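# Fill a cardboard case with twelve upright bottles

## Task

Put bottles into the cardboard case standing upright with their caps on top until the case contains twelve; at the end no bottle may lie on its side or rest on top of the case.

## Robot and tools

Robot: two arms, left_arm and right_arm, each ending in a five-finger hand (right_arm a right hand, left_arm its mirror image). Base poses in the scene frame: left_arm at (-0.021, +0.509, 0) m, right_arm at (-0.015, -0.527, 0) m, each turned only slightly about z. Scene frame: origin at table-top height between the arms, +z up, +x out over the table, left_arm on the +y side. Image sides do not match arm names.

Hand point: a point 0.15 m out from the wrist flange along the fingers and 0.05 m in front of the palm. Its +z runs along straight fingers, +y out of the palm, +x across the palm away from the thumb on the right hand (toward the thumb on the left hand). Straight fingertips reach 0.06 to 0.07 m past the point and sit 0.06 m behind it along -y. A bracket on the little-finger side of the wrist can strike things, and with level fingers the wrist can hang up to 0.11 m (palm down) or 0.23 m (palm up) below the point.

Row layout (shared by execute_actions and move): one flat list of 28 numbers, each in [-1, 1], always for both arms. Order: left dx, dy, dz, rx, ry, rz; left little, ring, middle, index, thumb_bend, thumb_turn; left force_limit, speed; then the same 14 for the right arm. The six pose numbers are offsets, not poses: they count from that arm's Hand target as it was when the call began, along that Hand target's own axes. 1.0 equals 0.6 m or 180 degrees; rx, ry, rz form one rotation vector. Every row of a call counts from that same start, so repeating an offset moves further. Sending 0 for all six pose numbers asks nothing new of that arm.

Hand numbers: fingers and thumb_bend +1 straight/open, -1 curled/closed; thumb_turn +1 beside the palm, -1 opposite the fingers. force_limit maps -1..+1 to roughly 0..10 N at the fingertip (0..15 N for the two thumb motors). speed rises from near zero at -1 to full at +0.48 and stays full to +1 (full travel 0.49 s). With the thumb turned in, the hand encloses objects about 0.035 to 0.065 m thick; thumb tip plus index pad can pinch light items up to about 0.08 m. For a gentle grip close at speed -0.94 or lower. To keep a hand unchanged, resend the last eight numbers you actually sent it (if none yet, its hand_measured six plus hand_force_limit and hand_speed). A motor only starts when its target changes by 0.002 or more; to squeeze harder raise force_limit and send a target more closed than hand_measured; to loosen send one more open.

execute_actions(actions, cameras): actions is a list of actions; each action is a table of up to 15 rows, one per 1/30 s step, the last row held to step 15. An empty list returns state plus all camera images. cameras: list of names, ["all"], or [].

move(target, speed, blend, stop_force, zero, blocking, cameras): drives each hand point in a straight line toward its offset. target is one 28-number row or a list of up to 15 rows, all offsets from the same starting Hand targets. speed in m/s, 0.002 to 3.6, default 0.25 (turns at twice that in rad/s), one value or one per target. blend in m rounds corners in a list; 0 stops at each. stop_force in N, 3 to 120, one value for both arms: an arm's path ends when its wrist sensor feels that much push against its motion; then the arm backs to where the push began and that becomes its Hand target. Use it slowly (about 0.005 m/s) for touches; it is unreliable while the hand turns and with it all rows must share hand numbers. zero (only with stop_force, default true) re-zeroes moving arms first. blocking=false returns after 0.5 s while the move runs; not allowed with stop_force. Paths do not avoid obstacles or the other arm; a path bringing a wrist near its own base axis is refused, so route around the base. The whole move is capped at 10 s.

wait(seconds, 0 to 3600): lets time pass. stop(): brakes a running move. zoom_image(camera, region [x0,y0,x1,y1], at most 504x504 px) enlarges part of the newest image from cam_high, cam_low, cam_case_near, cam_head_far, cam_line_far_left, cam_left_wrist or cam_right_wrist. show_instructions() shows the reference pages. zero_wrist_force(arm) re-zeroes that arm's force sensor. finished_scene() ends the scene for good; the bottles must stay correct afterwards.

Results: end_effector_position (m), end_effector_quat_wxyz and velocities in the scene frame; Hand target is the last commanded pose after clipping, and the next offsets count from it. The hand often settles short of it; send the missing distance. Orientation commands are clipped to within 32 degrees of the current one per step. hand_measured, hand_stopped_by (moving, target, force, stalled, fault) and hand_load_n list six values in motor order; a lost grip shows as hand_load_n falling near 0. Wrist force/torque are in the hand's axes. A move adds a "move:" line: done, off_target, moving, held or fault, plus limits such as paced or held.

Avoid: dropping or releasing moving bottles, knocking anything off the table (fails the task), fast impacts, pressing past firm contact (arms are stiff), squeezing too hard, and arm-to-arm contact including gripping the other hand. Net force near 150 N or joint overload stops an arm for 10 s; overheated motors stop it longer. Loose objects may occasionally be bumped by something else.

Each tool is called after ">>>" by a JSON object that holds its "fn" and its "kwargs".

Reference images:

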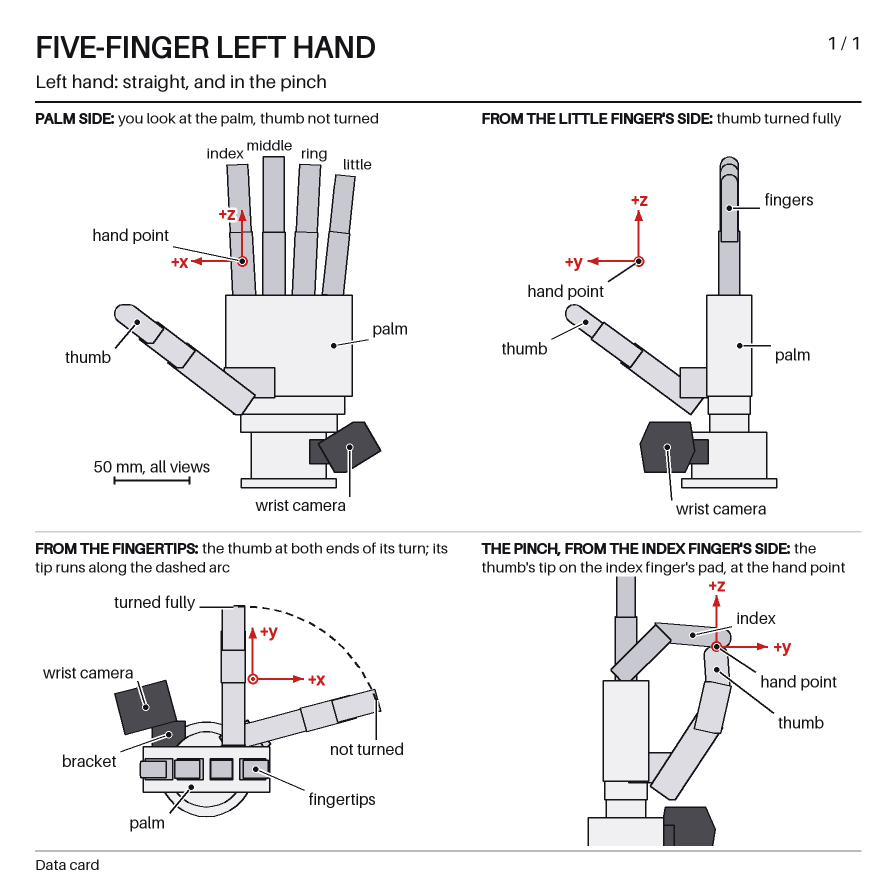

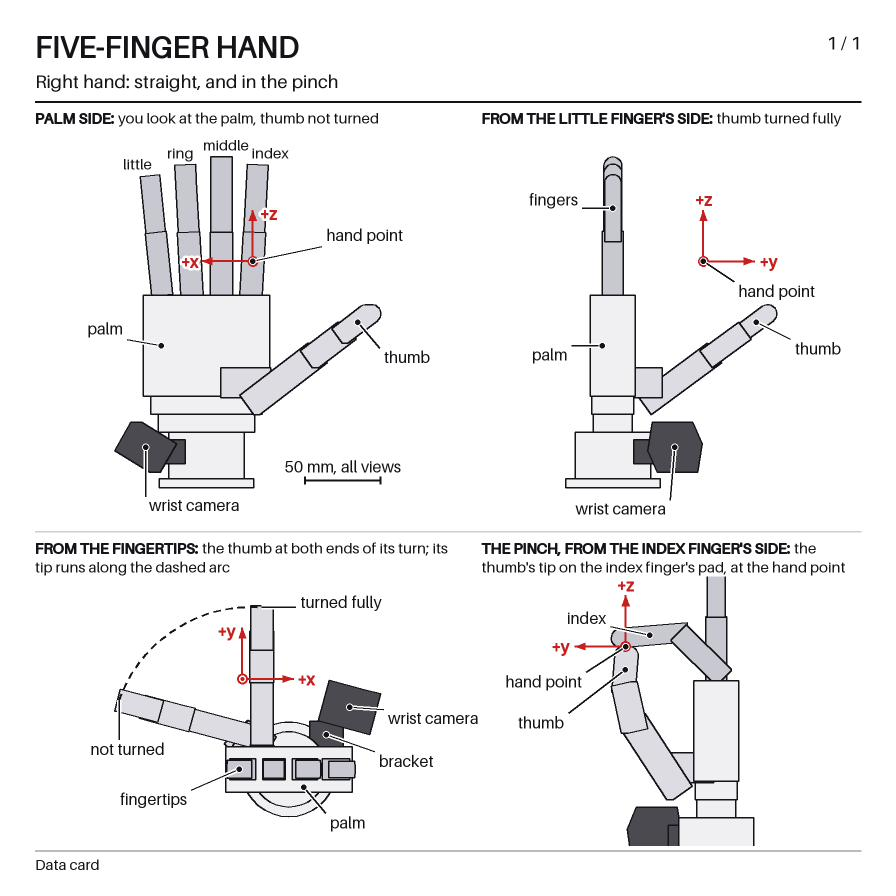

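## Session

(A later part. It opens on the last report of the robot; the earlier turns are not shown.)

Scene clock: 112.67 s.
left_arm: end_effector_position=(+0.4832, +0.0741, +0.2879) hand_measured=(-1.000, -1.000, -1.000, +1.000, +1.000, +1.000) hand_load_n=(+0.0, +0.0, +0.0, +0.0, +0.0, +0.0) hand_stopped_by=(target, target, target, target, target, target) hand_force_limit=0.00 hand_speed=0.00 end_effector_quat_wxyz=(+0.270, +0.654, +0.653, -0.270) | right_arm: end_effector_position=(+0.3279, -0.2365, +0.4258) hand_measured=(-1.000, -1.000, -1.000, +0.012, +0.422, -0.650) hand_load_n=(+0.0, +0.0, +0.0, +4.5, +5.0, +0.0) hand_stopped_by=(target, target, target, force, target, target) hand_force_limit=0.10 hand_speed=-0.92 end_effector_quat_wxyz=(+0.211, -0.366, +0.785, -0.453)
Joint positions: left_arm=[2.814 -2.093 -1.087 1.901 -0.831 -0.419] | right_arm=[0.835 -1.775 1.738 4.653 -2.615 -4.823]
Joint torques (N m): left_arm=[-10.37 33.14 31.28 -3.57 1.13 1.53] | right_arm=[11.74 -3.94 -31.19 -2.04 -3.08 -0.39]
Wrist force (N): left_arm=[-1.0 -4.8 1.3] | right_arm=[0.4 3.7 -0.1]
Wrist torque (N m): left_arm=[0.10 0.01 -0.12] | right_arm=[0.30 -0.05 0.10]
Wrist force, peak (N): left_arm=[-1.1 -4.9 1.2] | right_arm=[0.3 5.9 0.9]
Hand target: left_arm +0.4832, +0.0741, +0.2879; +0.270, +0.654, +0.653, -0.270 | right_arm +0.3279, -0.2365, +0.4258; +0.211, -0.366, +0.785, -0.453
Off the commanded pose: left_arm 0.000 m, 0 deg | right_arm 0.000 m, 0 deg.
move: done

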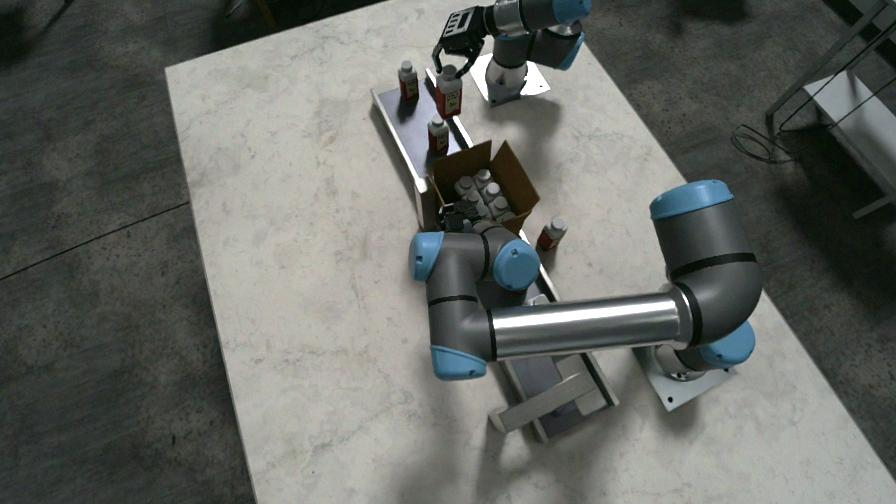

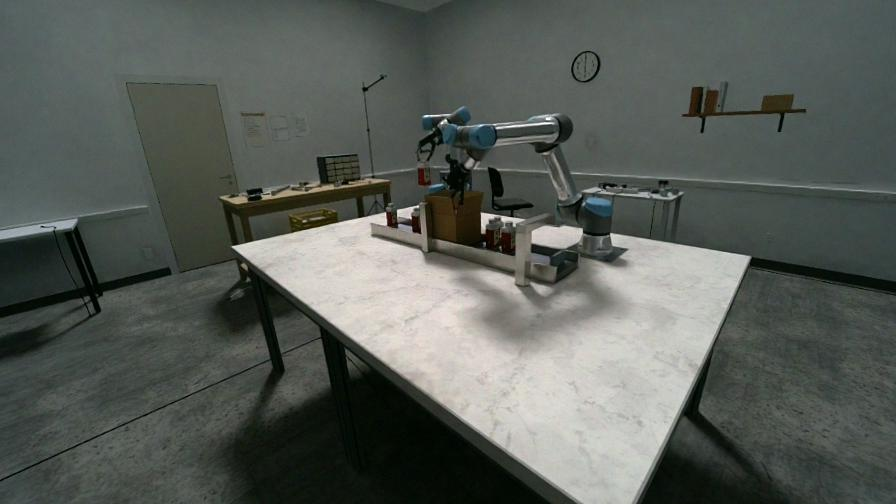

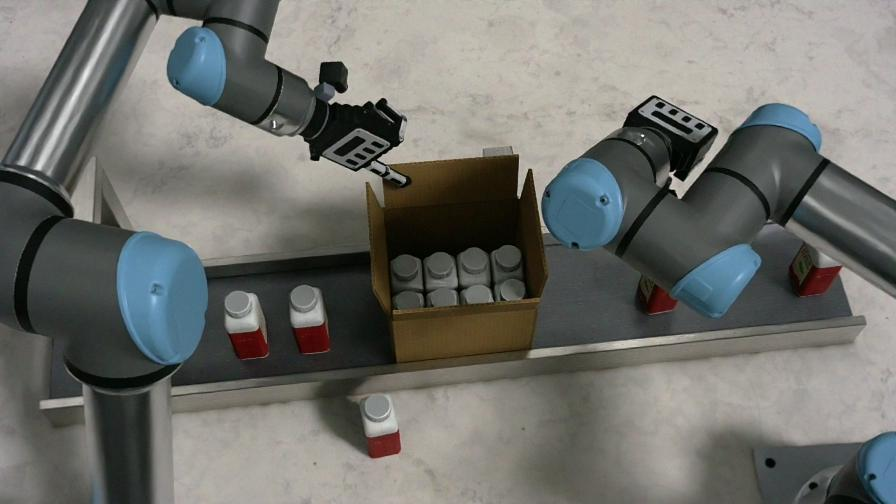

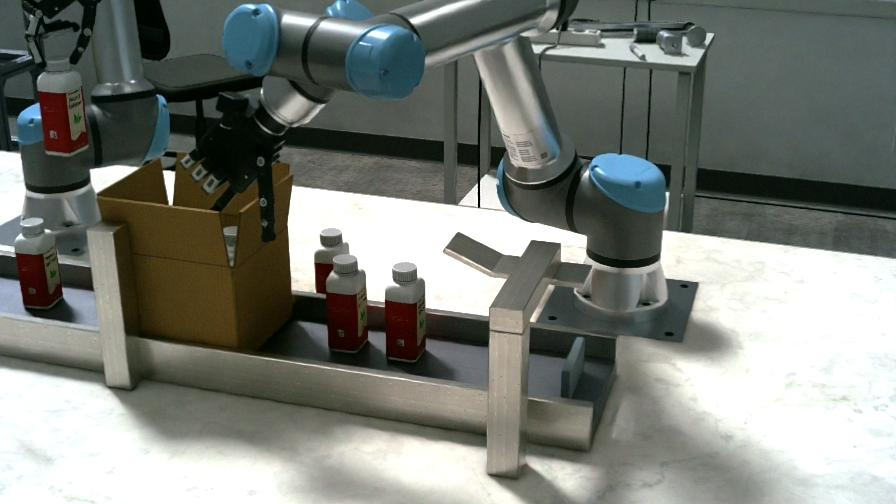

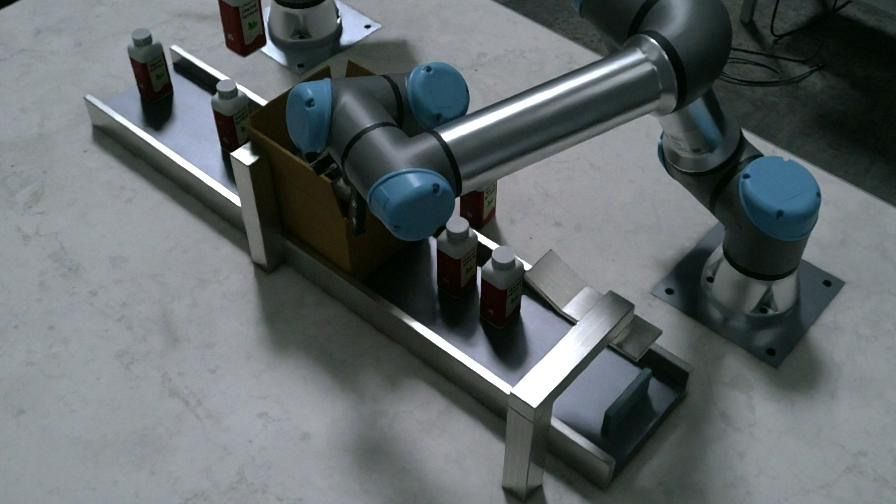

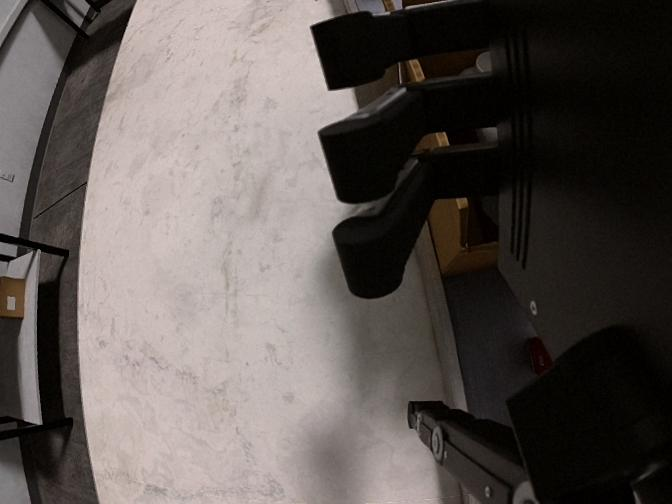

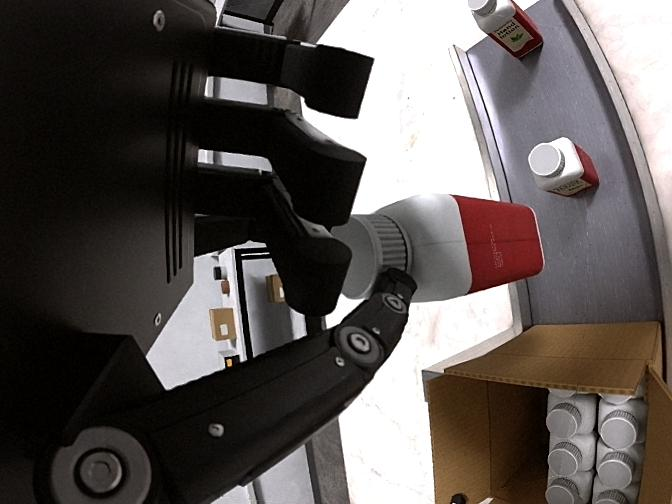

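>>> {"fn": "move", "kwargs": {"target": [0,0,0,0,0,0,-1,-1,-1,1,1,1,0,0,-0.2443,0.0133,-0.0732,0,0,0,-1,-1,-1,-0.3,0.42,-0.65,0.1,-0.92], "speed": 0.12, "cameras": ["all"]}}

>>> {"fn": "zoom_image", "kwargs": {"camera": "cam_high", "region": [380, 60, 550, 260]}}

>>> {"fn": "zoom_image", "kwargs": {"camera": "cam_right_wrist", "region": [260, 100, 640, 500]}}

>>> {"fn": "zoom_image", "kwargs": {"camera": "cam_head_far", "region": [60, 0, 320, 260]}}

Scene clock: 116.90 s.
left_arm: end_effector_position=(+0.4832, +0.0741, +0.2879) hand_measured=(-1.000, -1.000, -1.000, +1.000, +1.000, +1.000) hand_load_n=(+0.0, +0.0, +0.0, +0.5, +0.0, +0.0) hand_stopped_by=(target, target, target, target, target, target) hand_force_limit=0.00 hand_speed=0.00 end_effector_quat_wxyz=(+0.270, +0.654, +0.653, -0.270) | right_arm: end_effector_position=(+0.3899, -0.0972, +0.4409) hand_measured=(-1.000, -1.000, -1.000, +0.012, +0.422, -0.650) hand_load_n=(+0.0, +0.0, +0.0, +4.5, +4.5, -0.5) hand_stopped_by=(target, target, target, force, target, target) hand_force_limit=0.10 hand_speed=-0.92 end_effector_quat_wxyz=(+0.211, -0.366, +0.785, -0.453)
Joint positions: left_arm=[2.814 -2.093 -1.087 1.901 -0.831 -0.419] | right_arm=[0.926 -1.396 1.287 4.881 -2.617 -4.643]
Joint torques (N m): left_arm=[-10.78 32.98 31 -3.49 1.18 1.58] | right_arm=[-15.6 -25.7 -33.47 -3.19 -1.56 -2.07]
Wrist force (N): left_arm=[-1.0 -4.5 1.0] | right_arm=[0.4 3.8 -0.4]
Wrist torque (N m): left_arm=[0.16 0.01 -0.14] | right_arm=[0.33 -0.01 0.10]
Wrist force, peak (N): left_arm=[-1.0 -4.9 1.0] | right_arm=[-1.6 4.3 -0.7]
Hand target: left_arm +0.4832, +0.0741, +0.2879; +0.270, +0.654, +0.653, -0.270 | right_arm +0.3900, -0.0972, +0.4409; +0.211, -0.366, +0.785, -0.453
Off the commanded pose: left_arm 0.000 m, 0 deg | right_arm 0.000 m, 0 deg.
move: done

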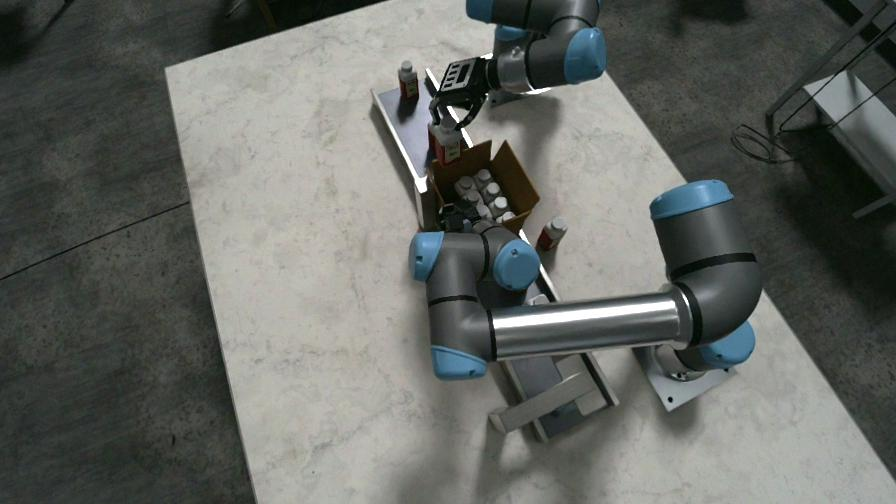

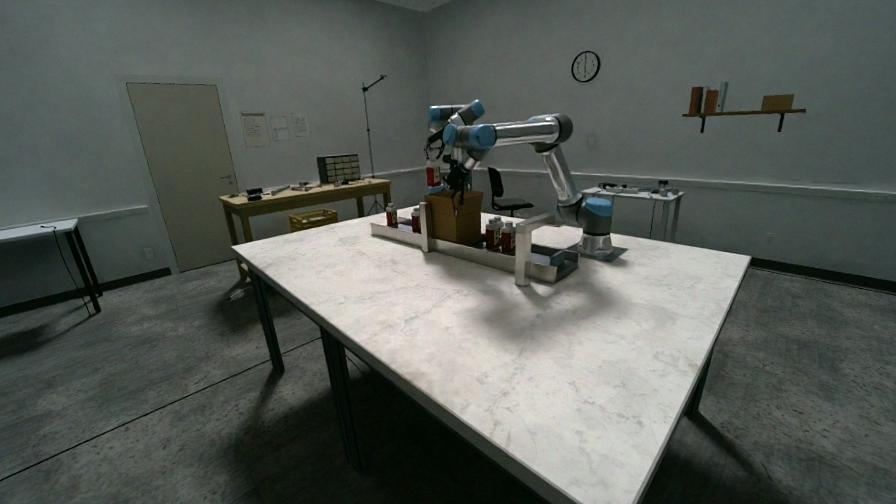

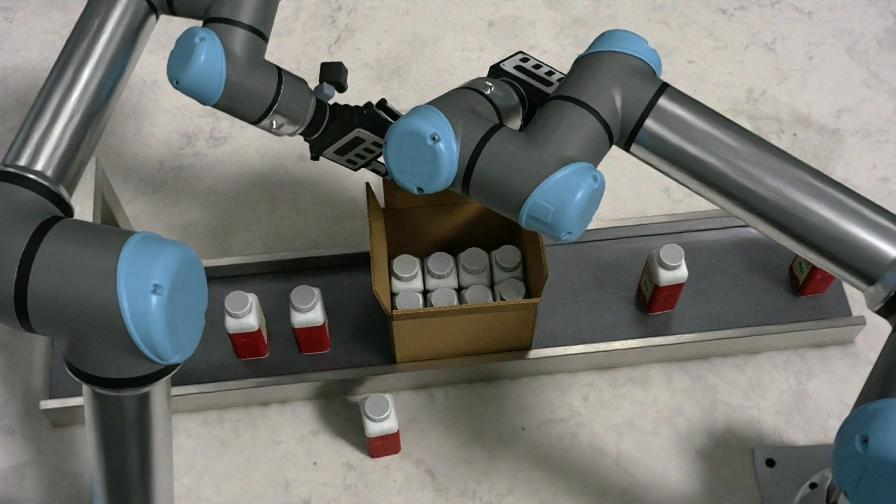

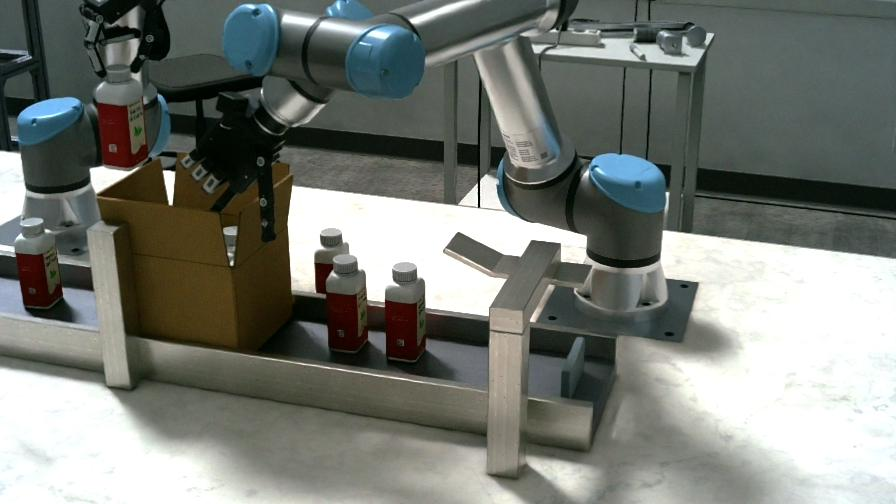

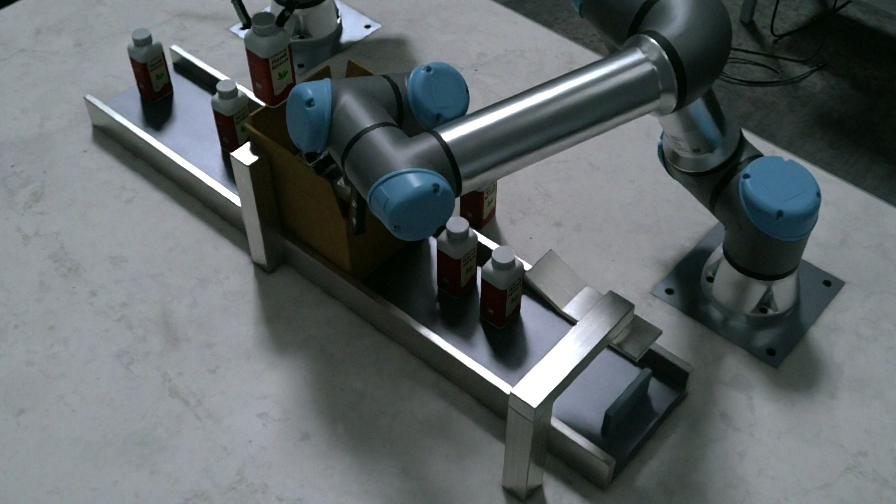

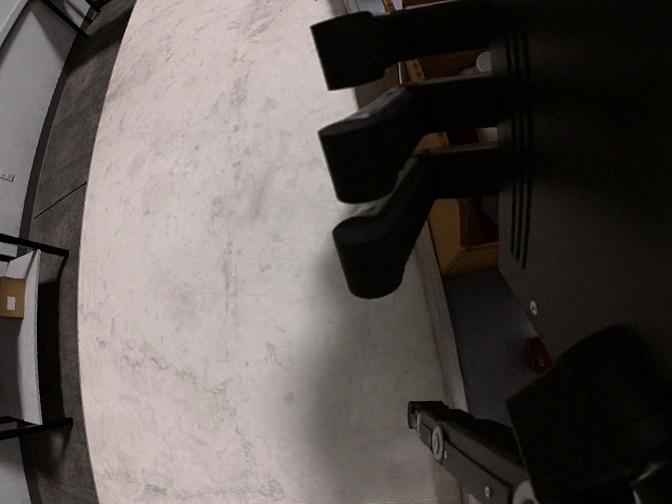

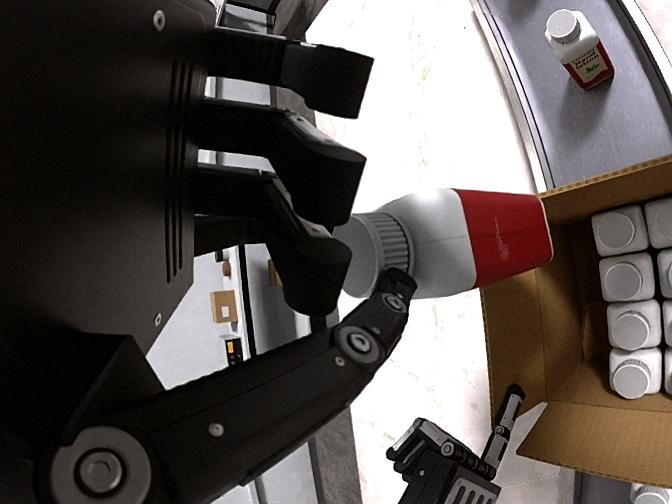

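Scaled by 2.520 from the camera's image (finer frame: 1280x720).

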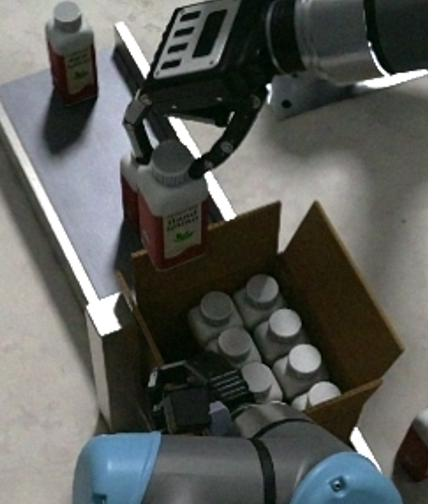

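Scaled by 1.260 from the camera's image (finer frame: 960x720).

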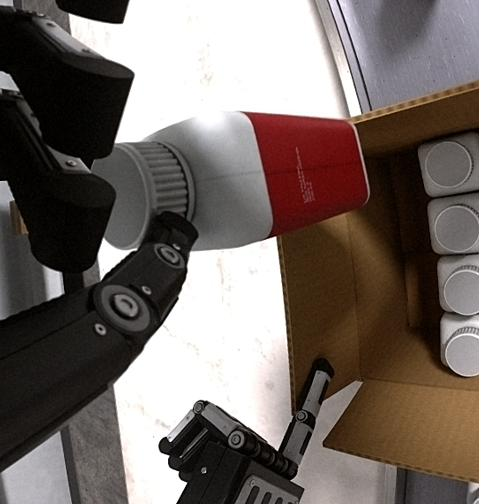

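Scaled by 1.938 from the camera's image (finer frame: 1280x720).

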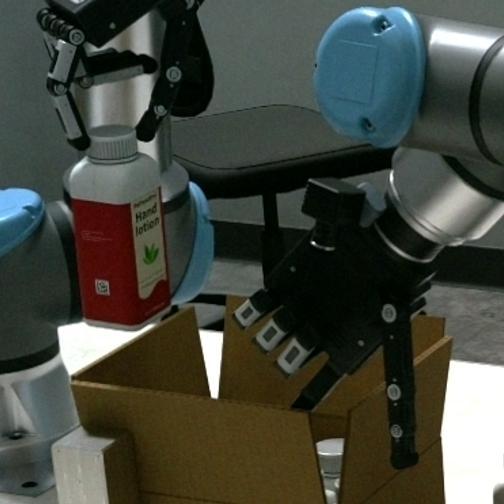

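>>> {"fn": "move", "kwargs": {"target": [0,0,0,0,0,0,-1,-1,-1,1,1,1,0,0,-0.0093,0.1657,0.0665,0,0,0,-1,-1,-1,-0.3,0.42,-0.65,0.1,-0.92], "speed": 0.05, "stop_force": 4, "cameras": ["all"]}}

>>> {"fn": "zoom_image", "kwargs": {"camera": "cam_high", "region": [380, 60, 550, 260]}}

>>> {"fn": "zoom_image", "kwargs": {"camera": "cam_right_wrist", "region": [300, 100, 672, 400]}}

>>> {"fn": "zoom_image", "kwargs": {"camera": "cam_head_far", "region": [60, 60, 320, 320]}}

>>> {"fn": "zoom_image", "kwargs": {"camera": "cam_case_near", "region": [350, 120, 600, 370]}}

Scene clock: 121.73 s.
left_arm: end_effector_position=(+0.4832, +0.0741, +0.2879) hand_measured=(-1.000, -1.000, -1.000, +1.000, +1.000, +1.000) hand_load_n=(+0.0, +0.0, +0.0, +0.0, +0.0, +0.0) hand_stopped_by=(target, target, target, target, target, target) hand_force_limit=0.00 hand_speed=0.00 end_effector_quat_wxyz=(+0.270, +0.654, +0.653, -0.270) | right_arm: end_effector_position=(+0.3820, -0.0832, +0.3348) hand_measured=(-1.000, -1.000, -1.000, +0.012, +0.422, -0.650) hand_load_n=(+0.0, +0.0, +0.5, +4.5, +5.0, -0.5) hand_stopped_by=(target, target, target, force, target, target) hand_force_limit=0.10 hand_speed=-0.92 end_effector_quat_wxyz=(+0.211, -0.366, +0.785, -0.453)
Joint positions: left_arm=[2.814 -2.093 -1.087 1.901 -0.831 -0.419] | right_arm=[0.952 -1.367 1.512 4.672 -2.615 -4.591]
Joint torques (N m): left_arm=[-10.71 32.76 31.07 -3.43 1.2 1.55] | right_arm=[-13.23 -45.3 -33.11 -3.77 -3.25 -2.01]
Wrist force (N): left_arm=[-1.2 -4.6 1.0] | right_arm=[-0.1 3.5 -0.4]
Wrist torque (N m): left_arm=[0.14 0.04 -0.14] | right_arm=[0.29 0.01 0.05]
Wrist force, peak (N): left_arm=[-1.1 -5.0 1.0] | right_arm=[-0.1 4.7 0.0]
Hand target: left_arm +0.4832, +0.0741, +0.2879; +0.270, +0.654, +0.653, -0.270 | right_arm +0.3820, -0.0832, +0.3348; +0.211, -0.366, +0.785, -0.453
Off the commanded pose: left_arm 0.000 m, 0 deg | right_arm 0.000 m, 0 deg.
move: done

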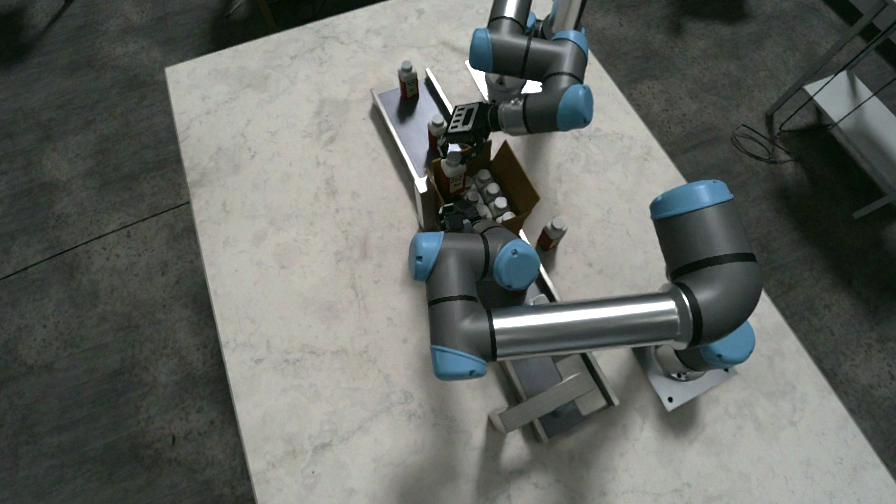

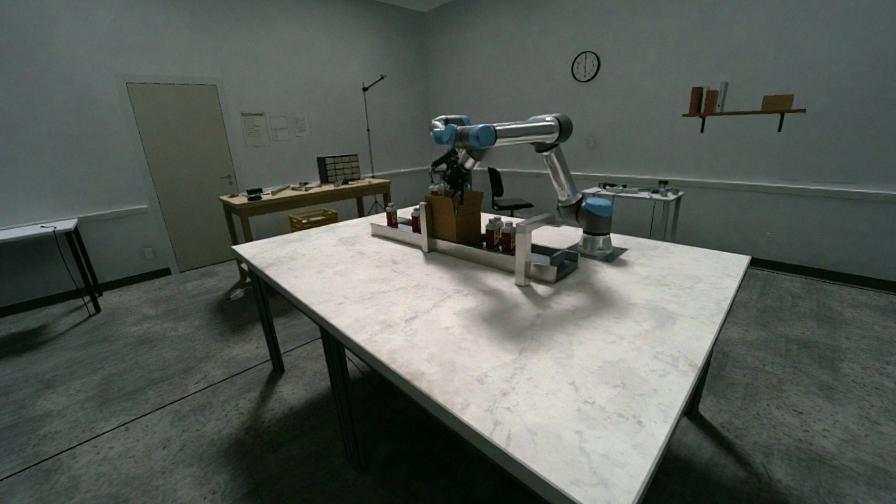

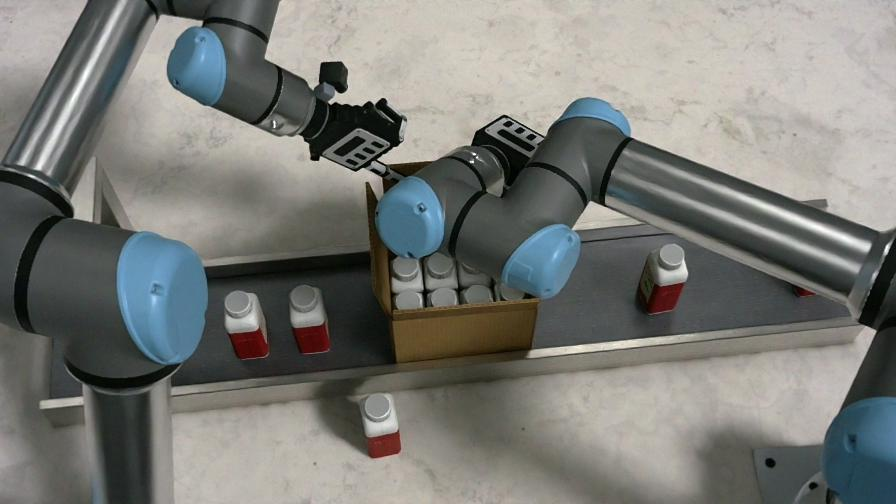

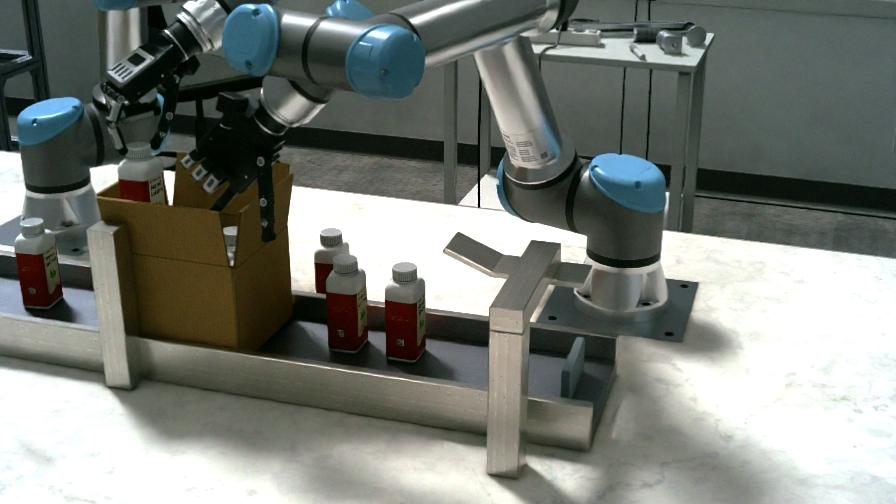

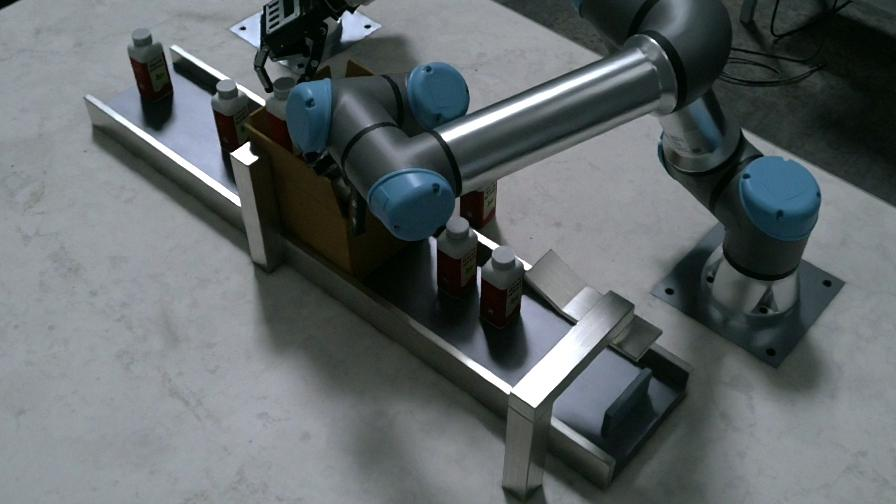

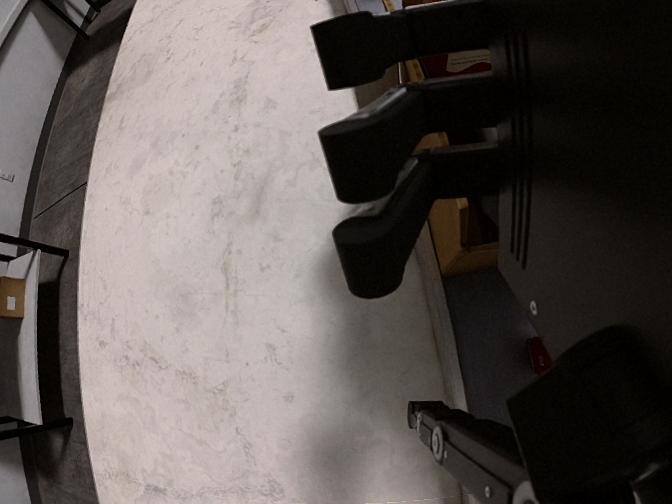

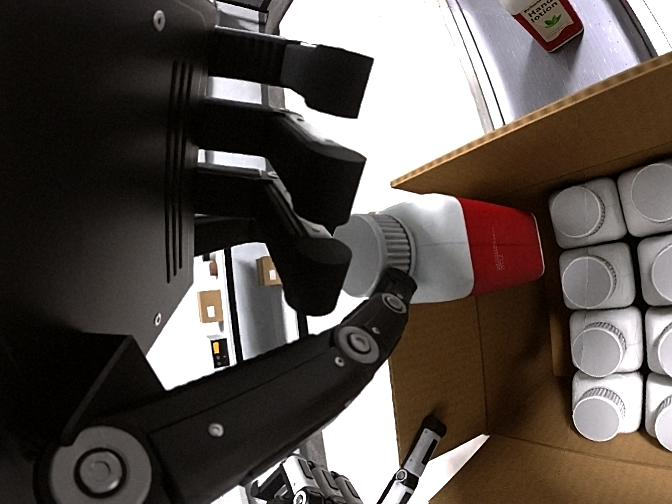

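Scaled by 2.520 from the camera's image (finer frame: 1280x720).

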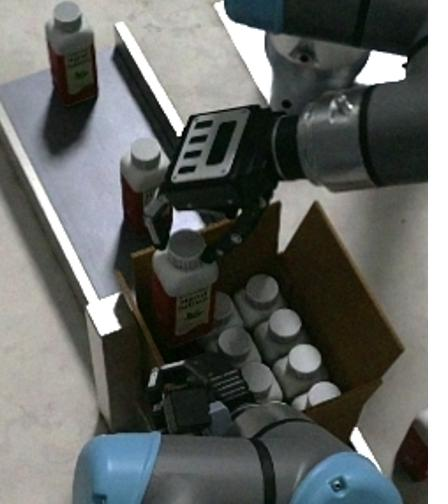

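Scaled by 1.355 from the camera's image (finer frame: 960x720).

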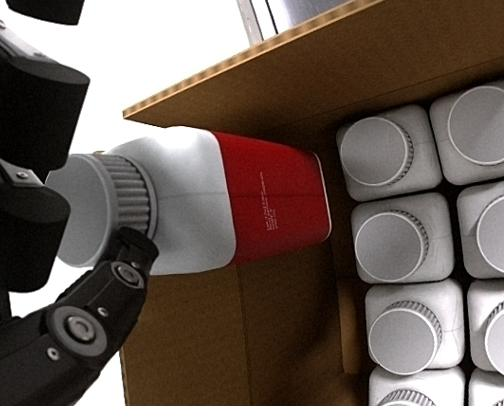

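Scaled by 1.938 from the camera's image (finer frame: 1280x720).

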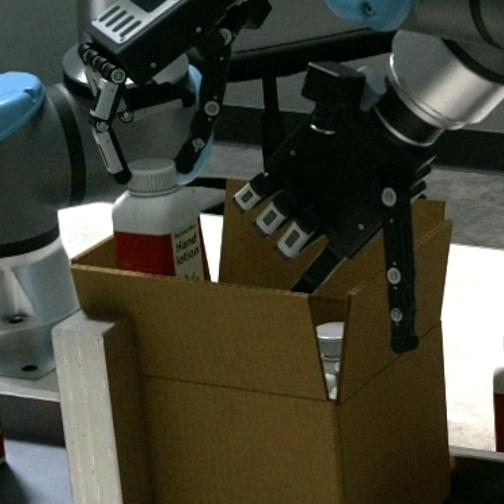

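Scaled by 2.016 from the camera's image (finer frame: 1280x720).

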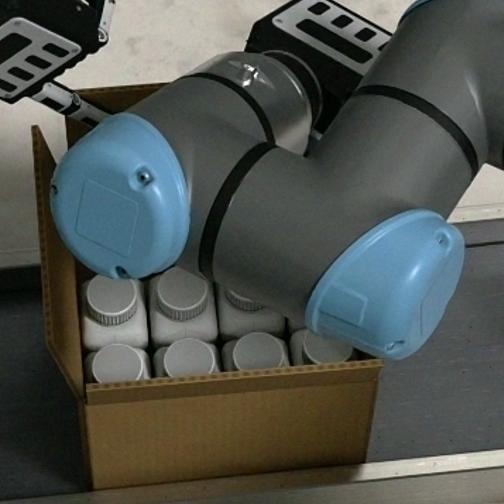

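>>> {"fn": "zoom_image", "kwargs": {"camera": "cam_right_wrist", "region": [530, 150, 672, 310]}}

>>> {"fn": "zoom_image", "kwargs": {"camera": "cam_right_wrist", "region": [530, 300, 672, 460]}}

>>> {"fn": "zoom_image", "kwargs": {"camera": "cam_right_wrist", "region": [320, 180, 560, 320]}}

Scaled by 3.150 from the camera's image (finer frame: 960x720).

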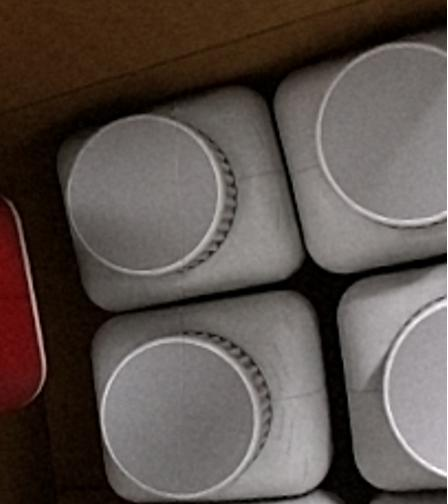

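Scaled by 3.150 from the camera's image (finer frame: 960x720).

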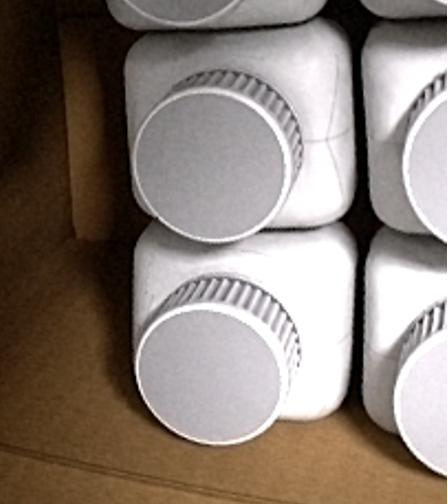

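Scaled by 2.100 from the camera's image (finer frame: 960x720).

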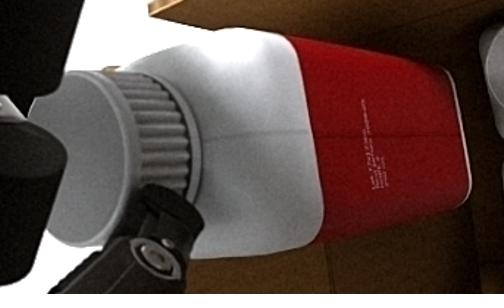

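>>> {"fn": "move", "kwargs": {"target": [0,0,0,0,0,0,-1,-1,-1,1,1,1,0,0,0.01155,-0.01192,0.02064,0,0,0,-1,-1,-1,-0.3,0.42,-0.65,0.1,-0.92], "speed": 0.05, "cameras": ["all"]}}

Scene clock: 127.00 s.
left_arm: end_effector_position=(+0.4832, +0.0741, +0.2879) hand_measured=(-1.000, -1.000, -1.000, +1.000, +1.000, +1.000) hand_load_n=(+0.5, +0.0, +0.0, +0.5, +0.0, +0.5) hand_stopped_by=(target, target, target, target, target, target) hand_force_limit=0.00 hand_speed=0.00 end_effector_quat_wxyz=(+0.270, +0.654, +0.653, -0.270) | right_arm: end_effector_position=(+0.3886, -0.0978, +0.3349) hand_measured=(-1.000, -1.000, -1.000, +0.012, +0.422, -0.650) hand_load_n=(+0.0, +0.0, +0.0, +4.5, +5.0, +0.0) hand_stopped_by=(target, target, target, force, target, target) hand_force_limit=0.10 hand_speed=-0.92 end_effector_quat_wxyz=(+0.211, -0.366, +0.785, -0.453)
Joint positions: left_arm=[2.814 -2.093 -1.087 1.901 -0.831 -0.419] | right_arm=[0.927 -1.392 1.553 4.614 -2.617 -4.64]
Joint torques (N m): left_arm=[-10.43 33.09 30.57 -3.47 1.15 1.53] | right_arm=[13.27 -18.47 -33.81 -1.75 -1.06 2.38]
Wrist force (N): left_arm=[-1.0 -4.8 1.0] | right_arm=[-0.1 3.6 -0.2]
Wrist torque (N m): left_arm=[0.11 0.01 -0.12] | right_arm=[0.29 0.02 0.05]
Wrist force, peak (N): left_arm=[-1.1 -4.9 1.1] | right_arm=[-0.2 4.2 -0.6]
Hand target: left_arm +0.4832, +0.0741, +0.2879; +0.270, +0.654, +0.653, -0.270 | right_arm +0.3885, -0.0977, +0.3348; +0.211, -0.366, +0.785, -0.453
Off the commanded pose: left_arm 0.000 m, 0 deg | right_arm 0.000 m, 0 deg.
move: done

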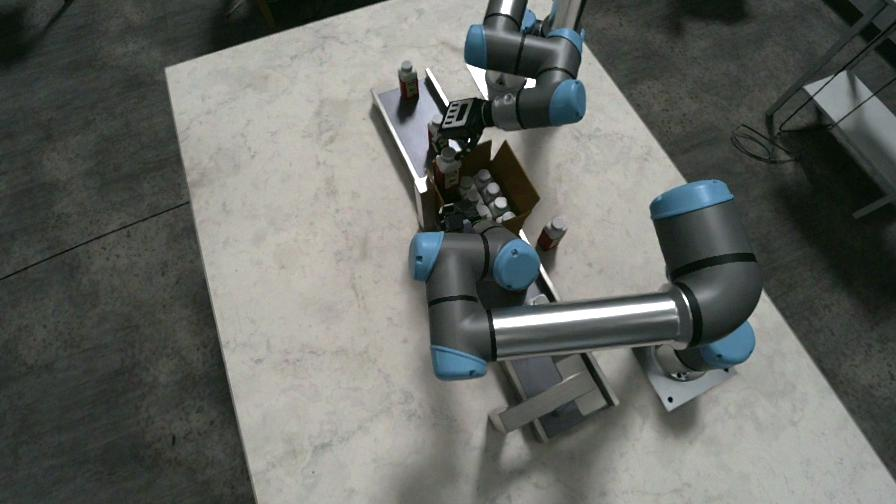

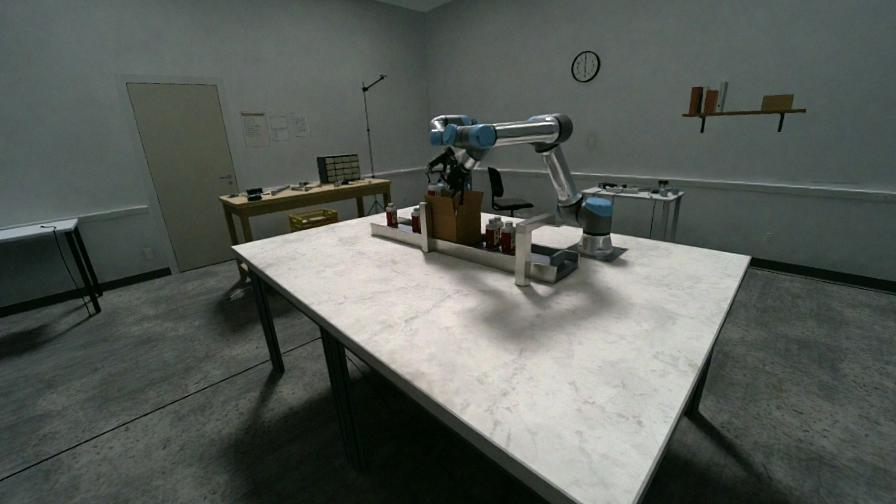

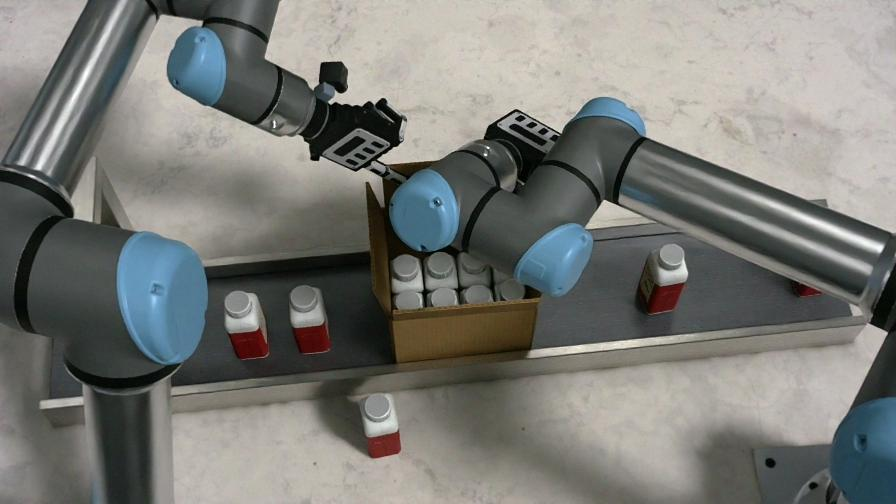

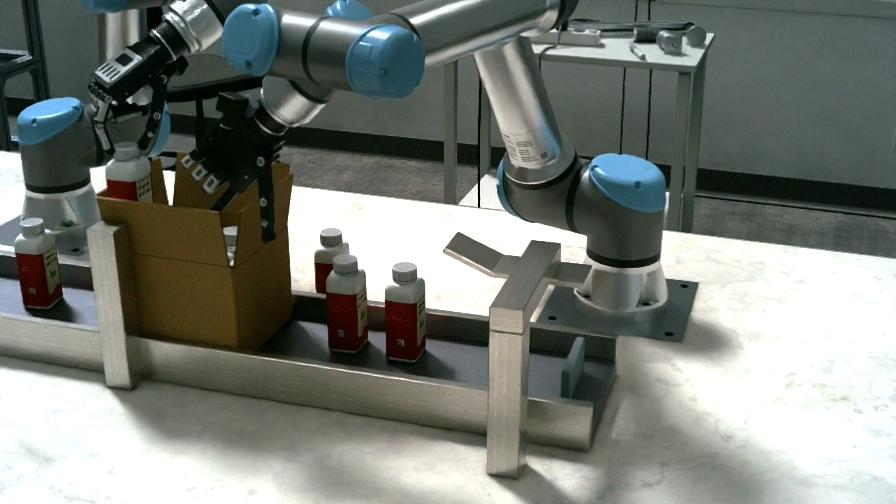

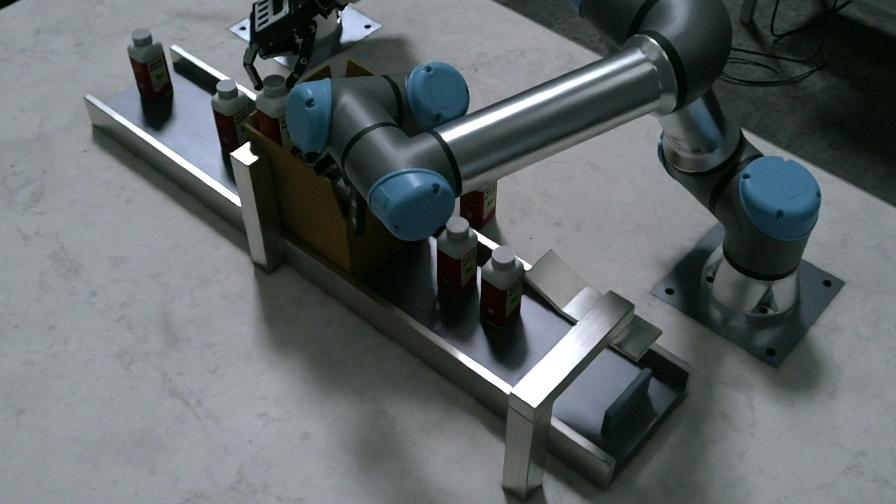

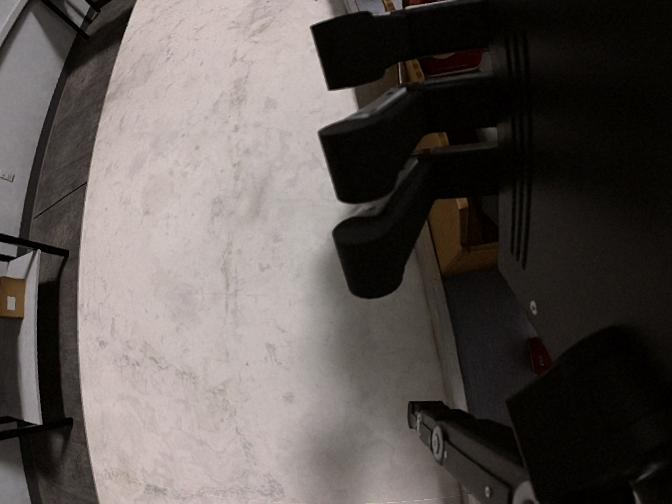

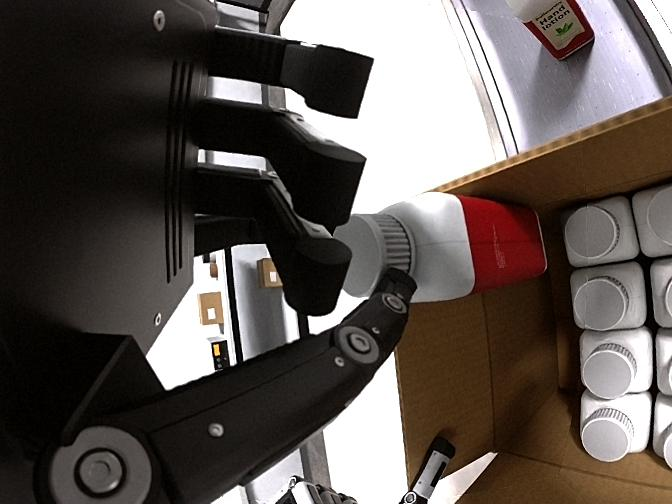

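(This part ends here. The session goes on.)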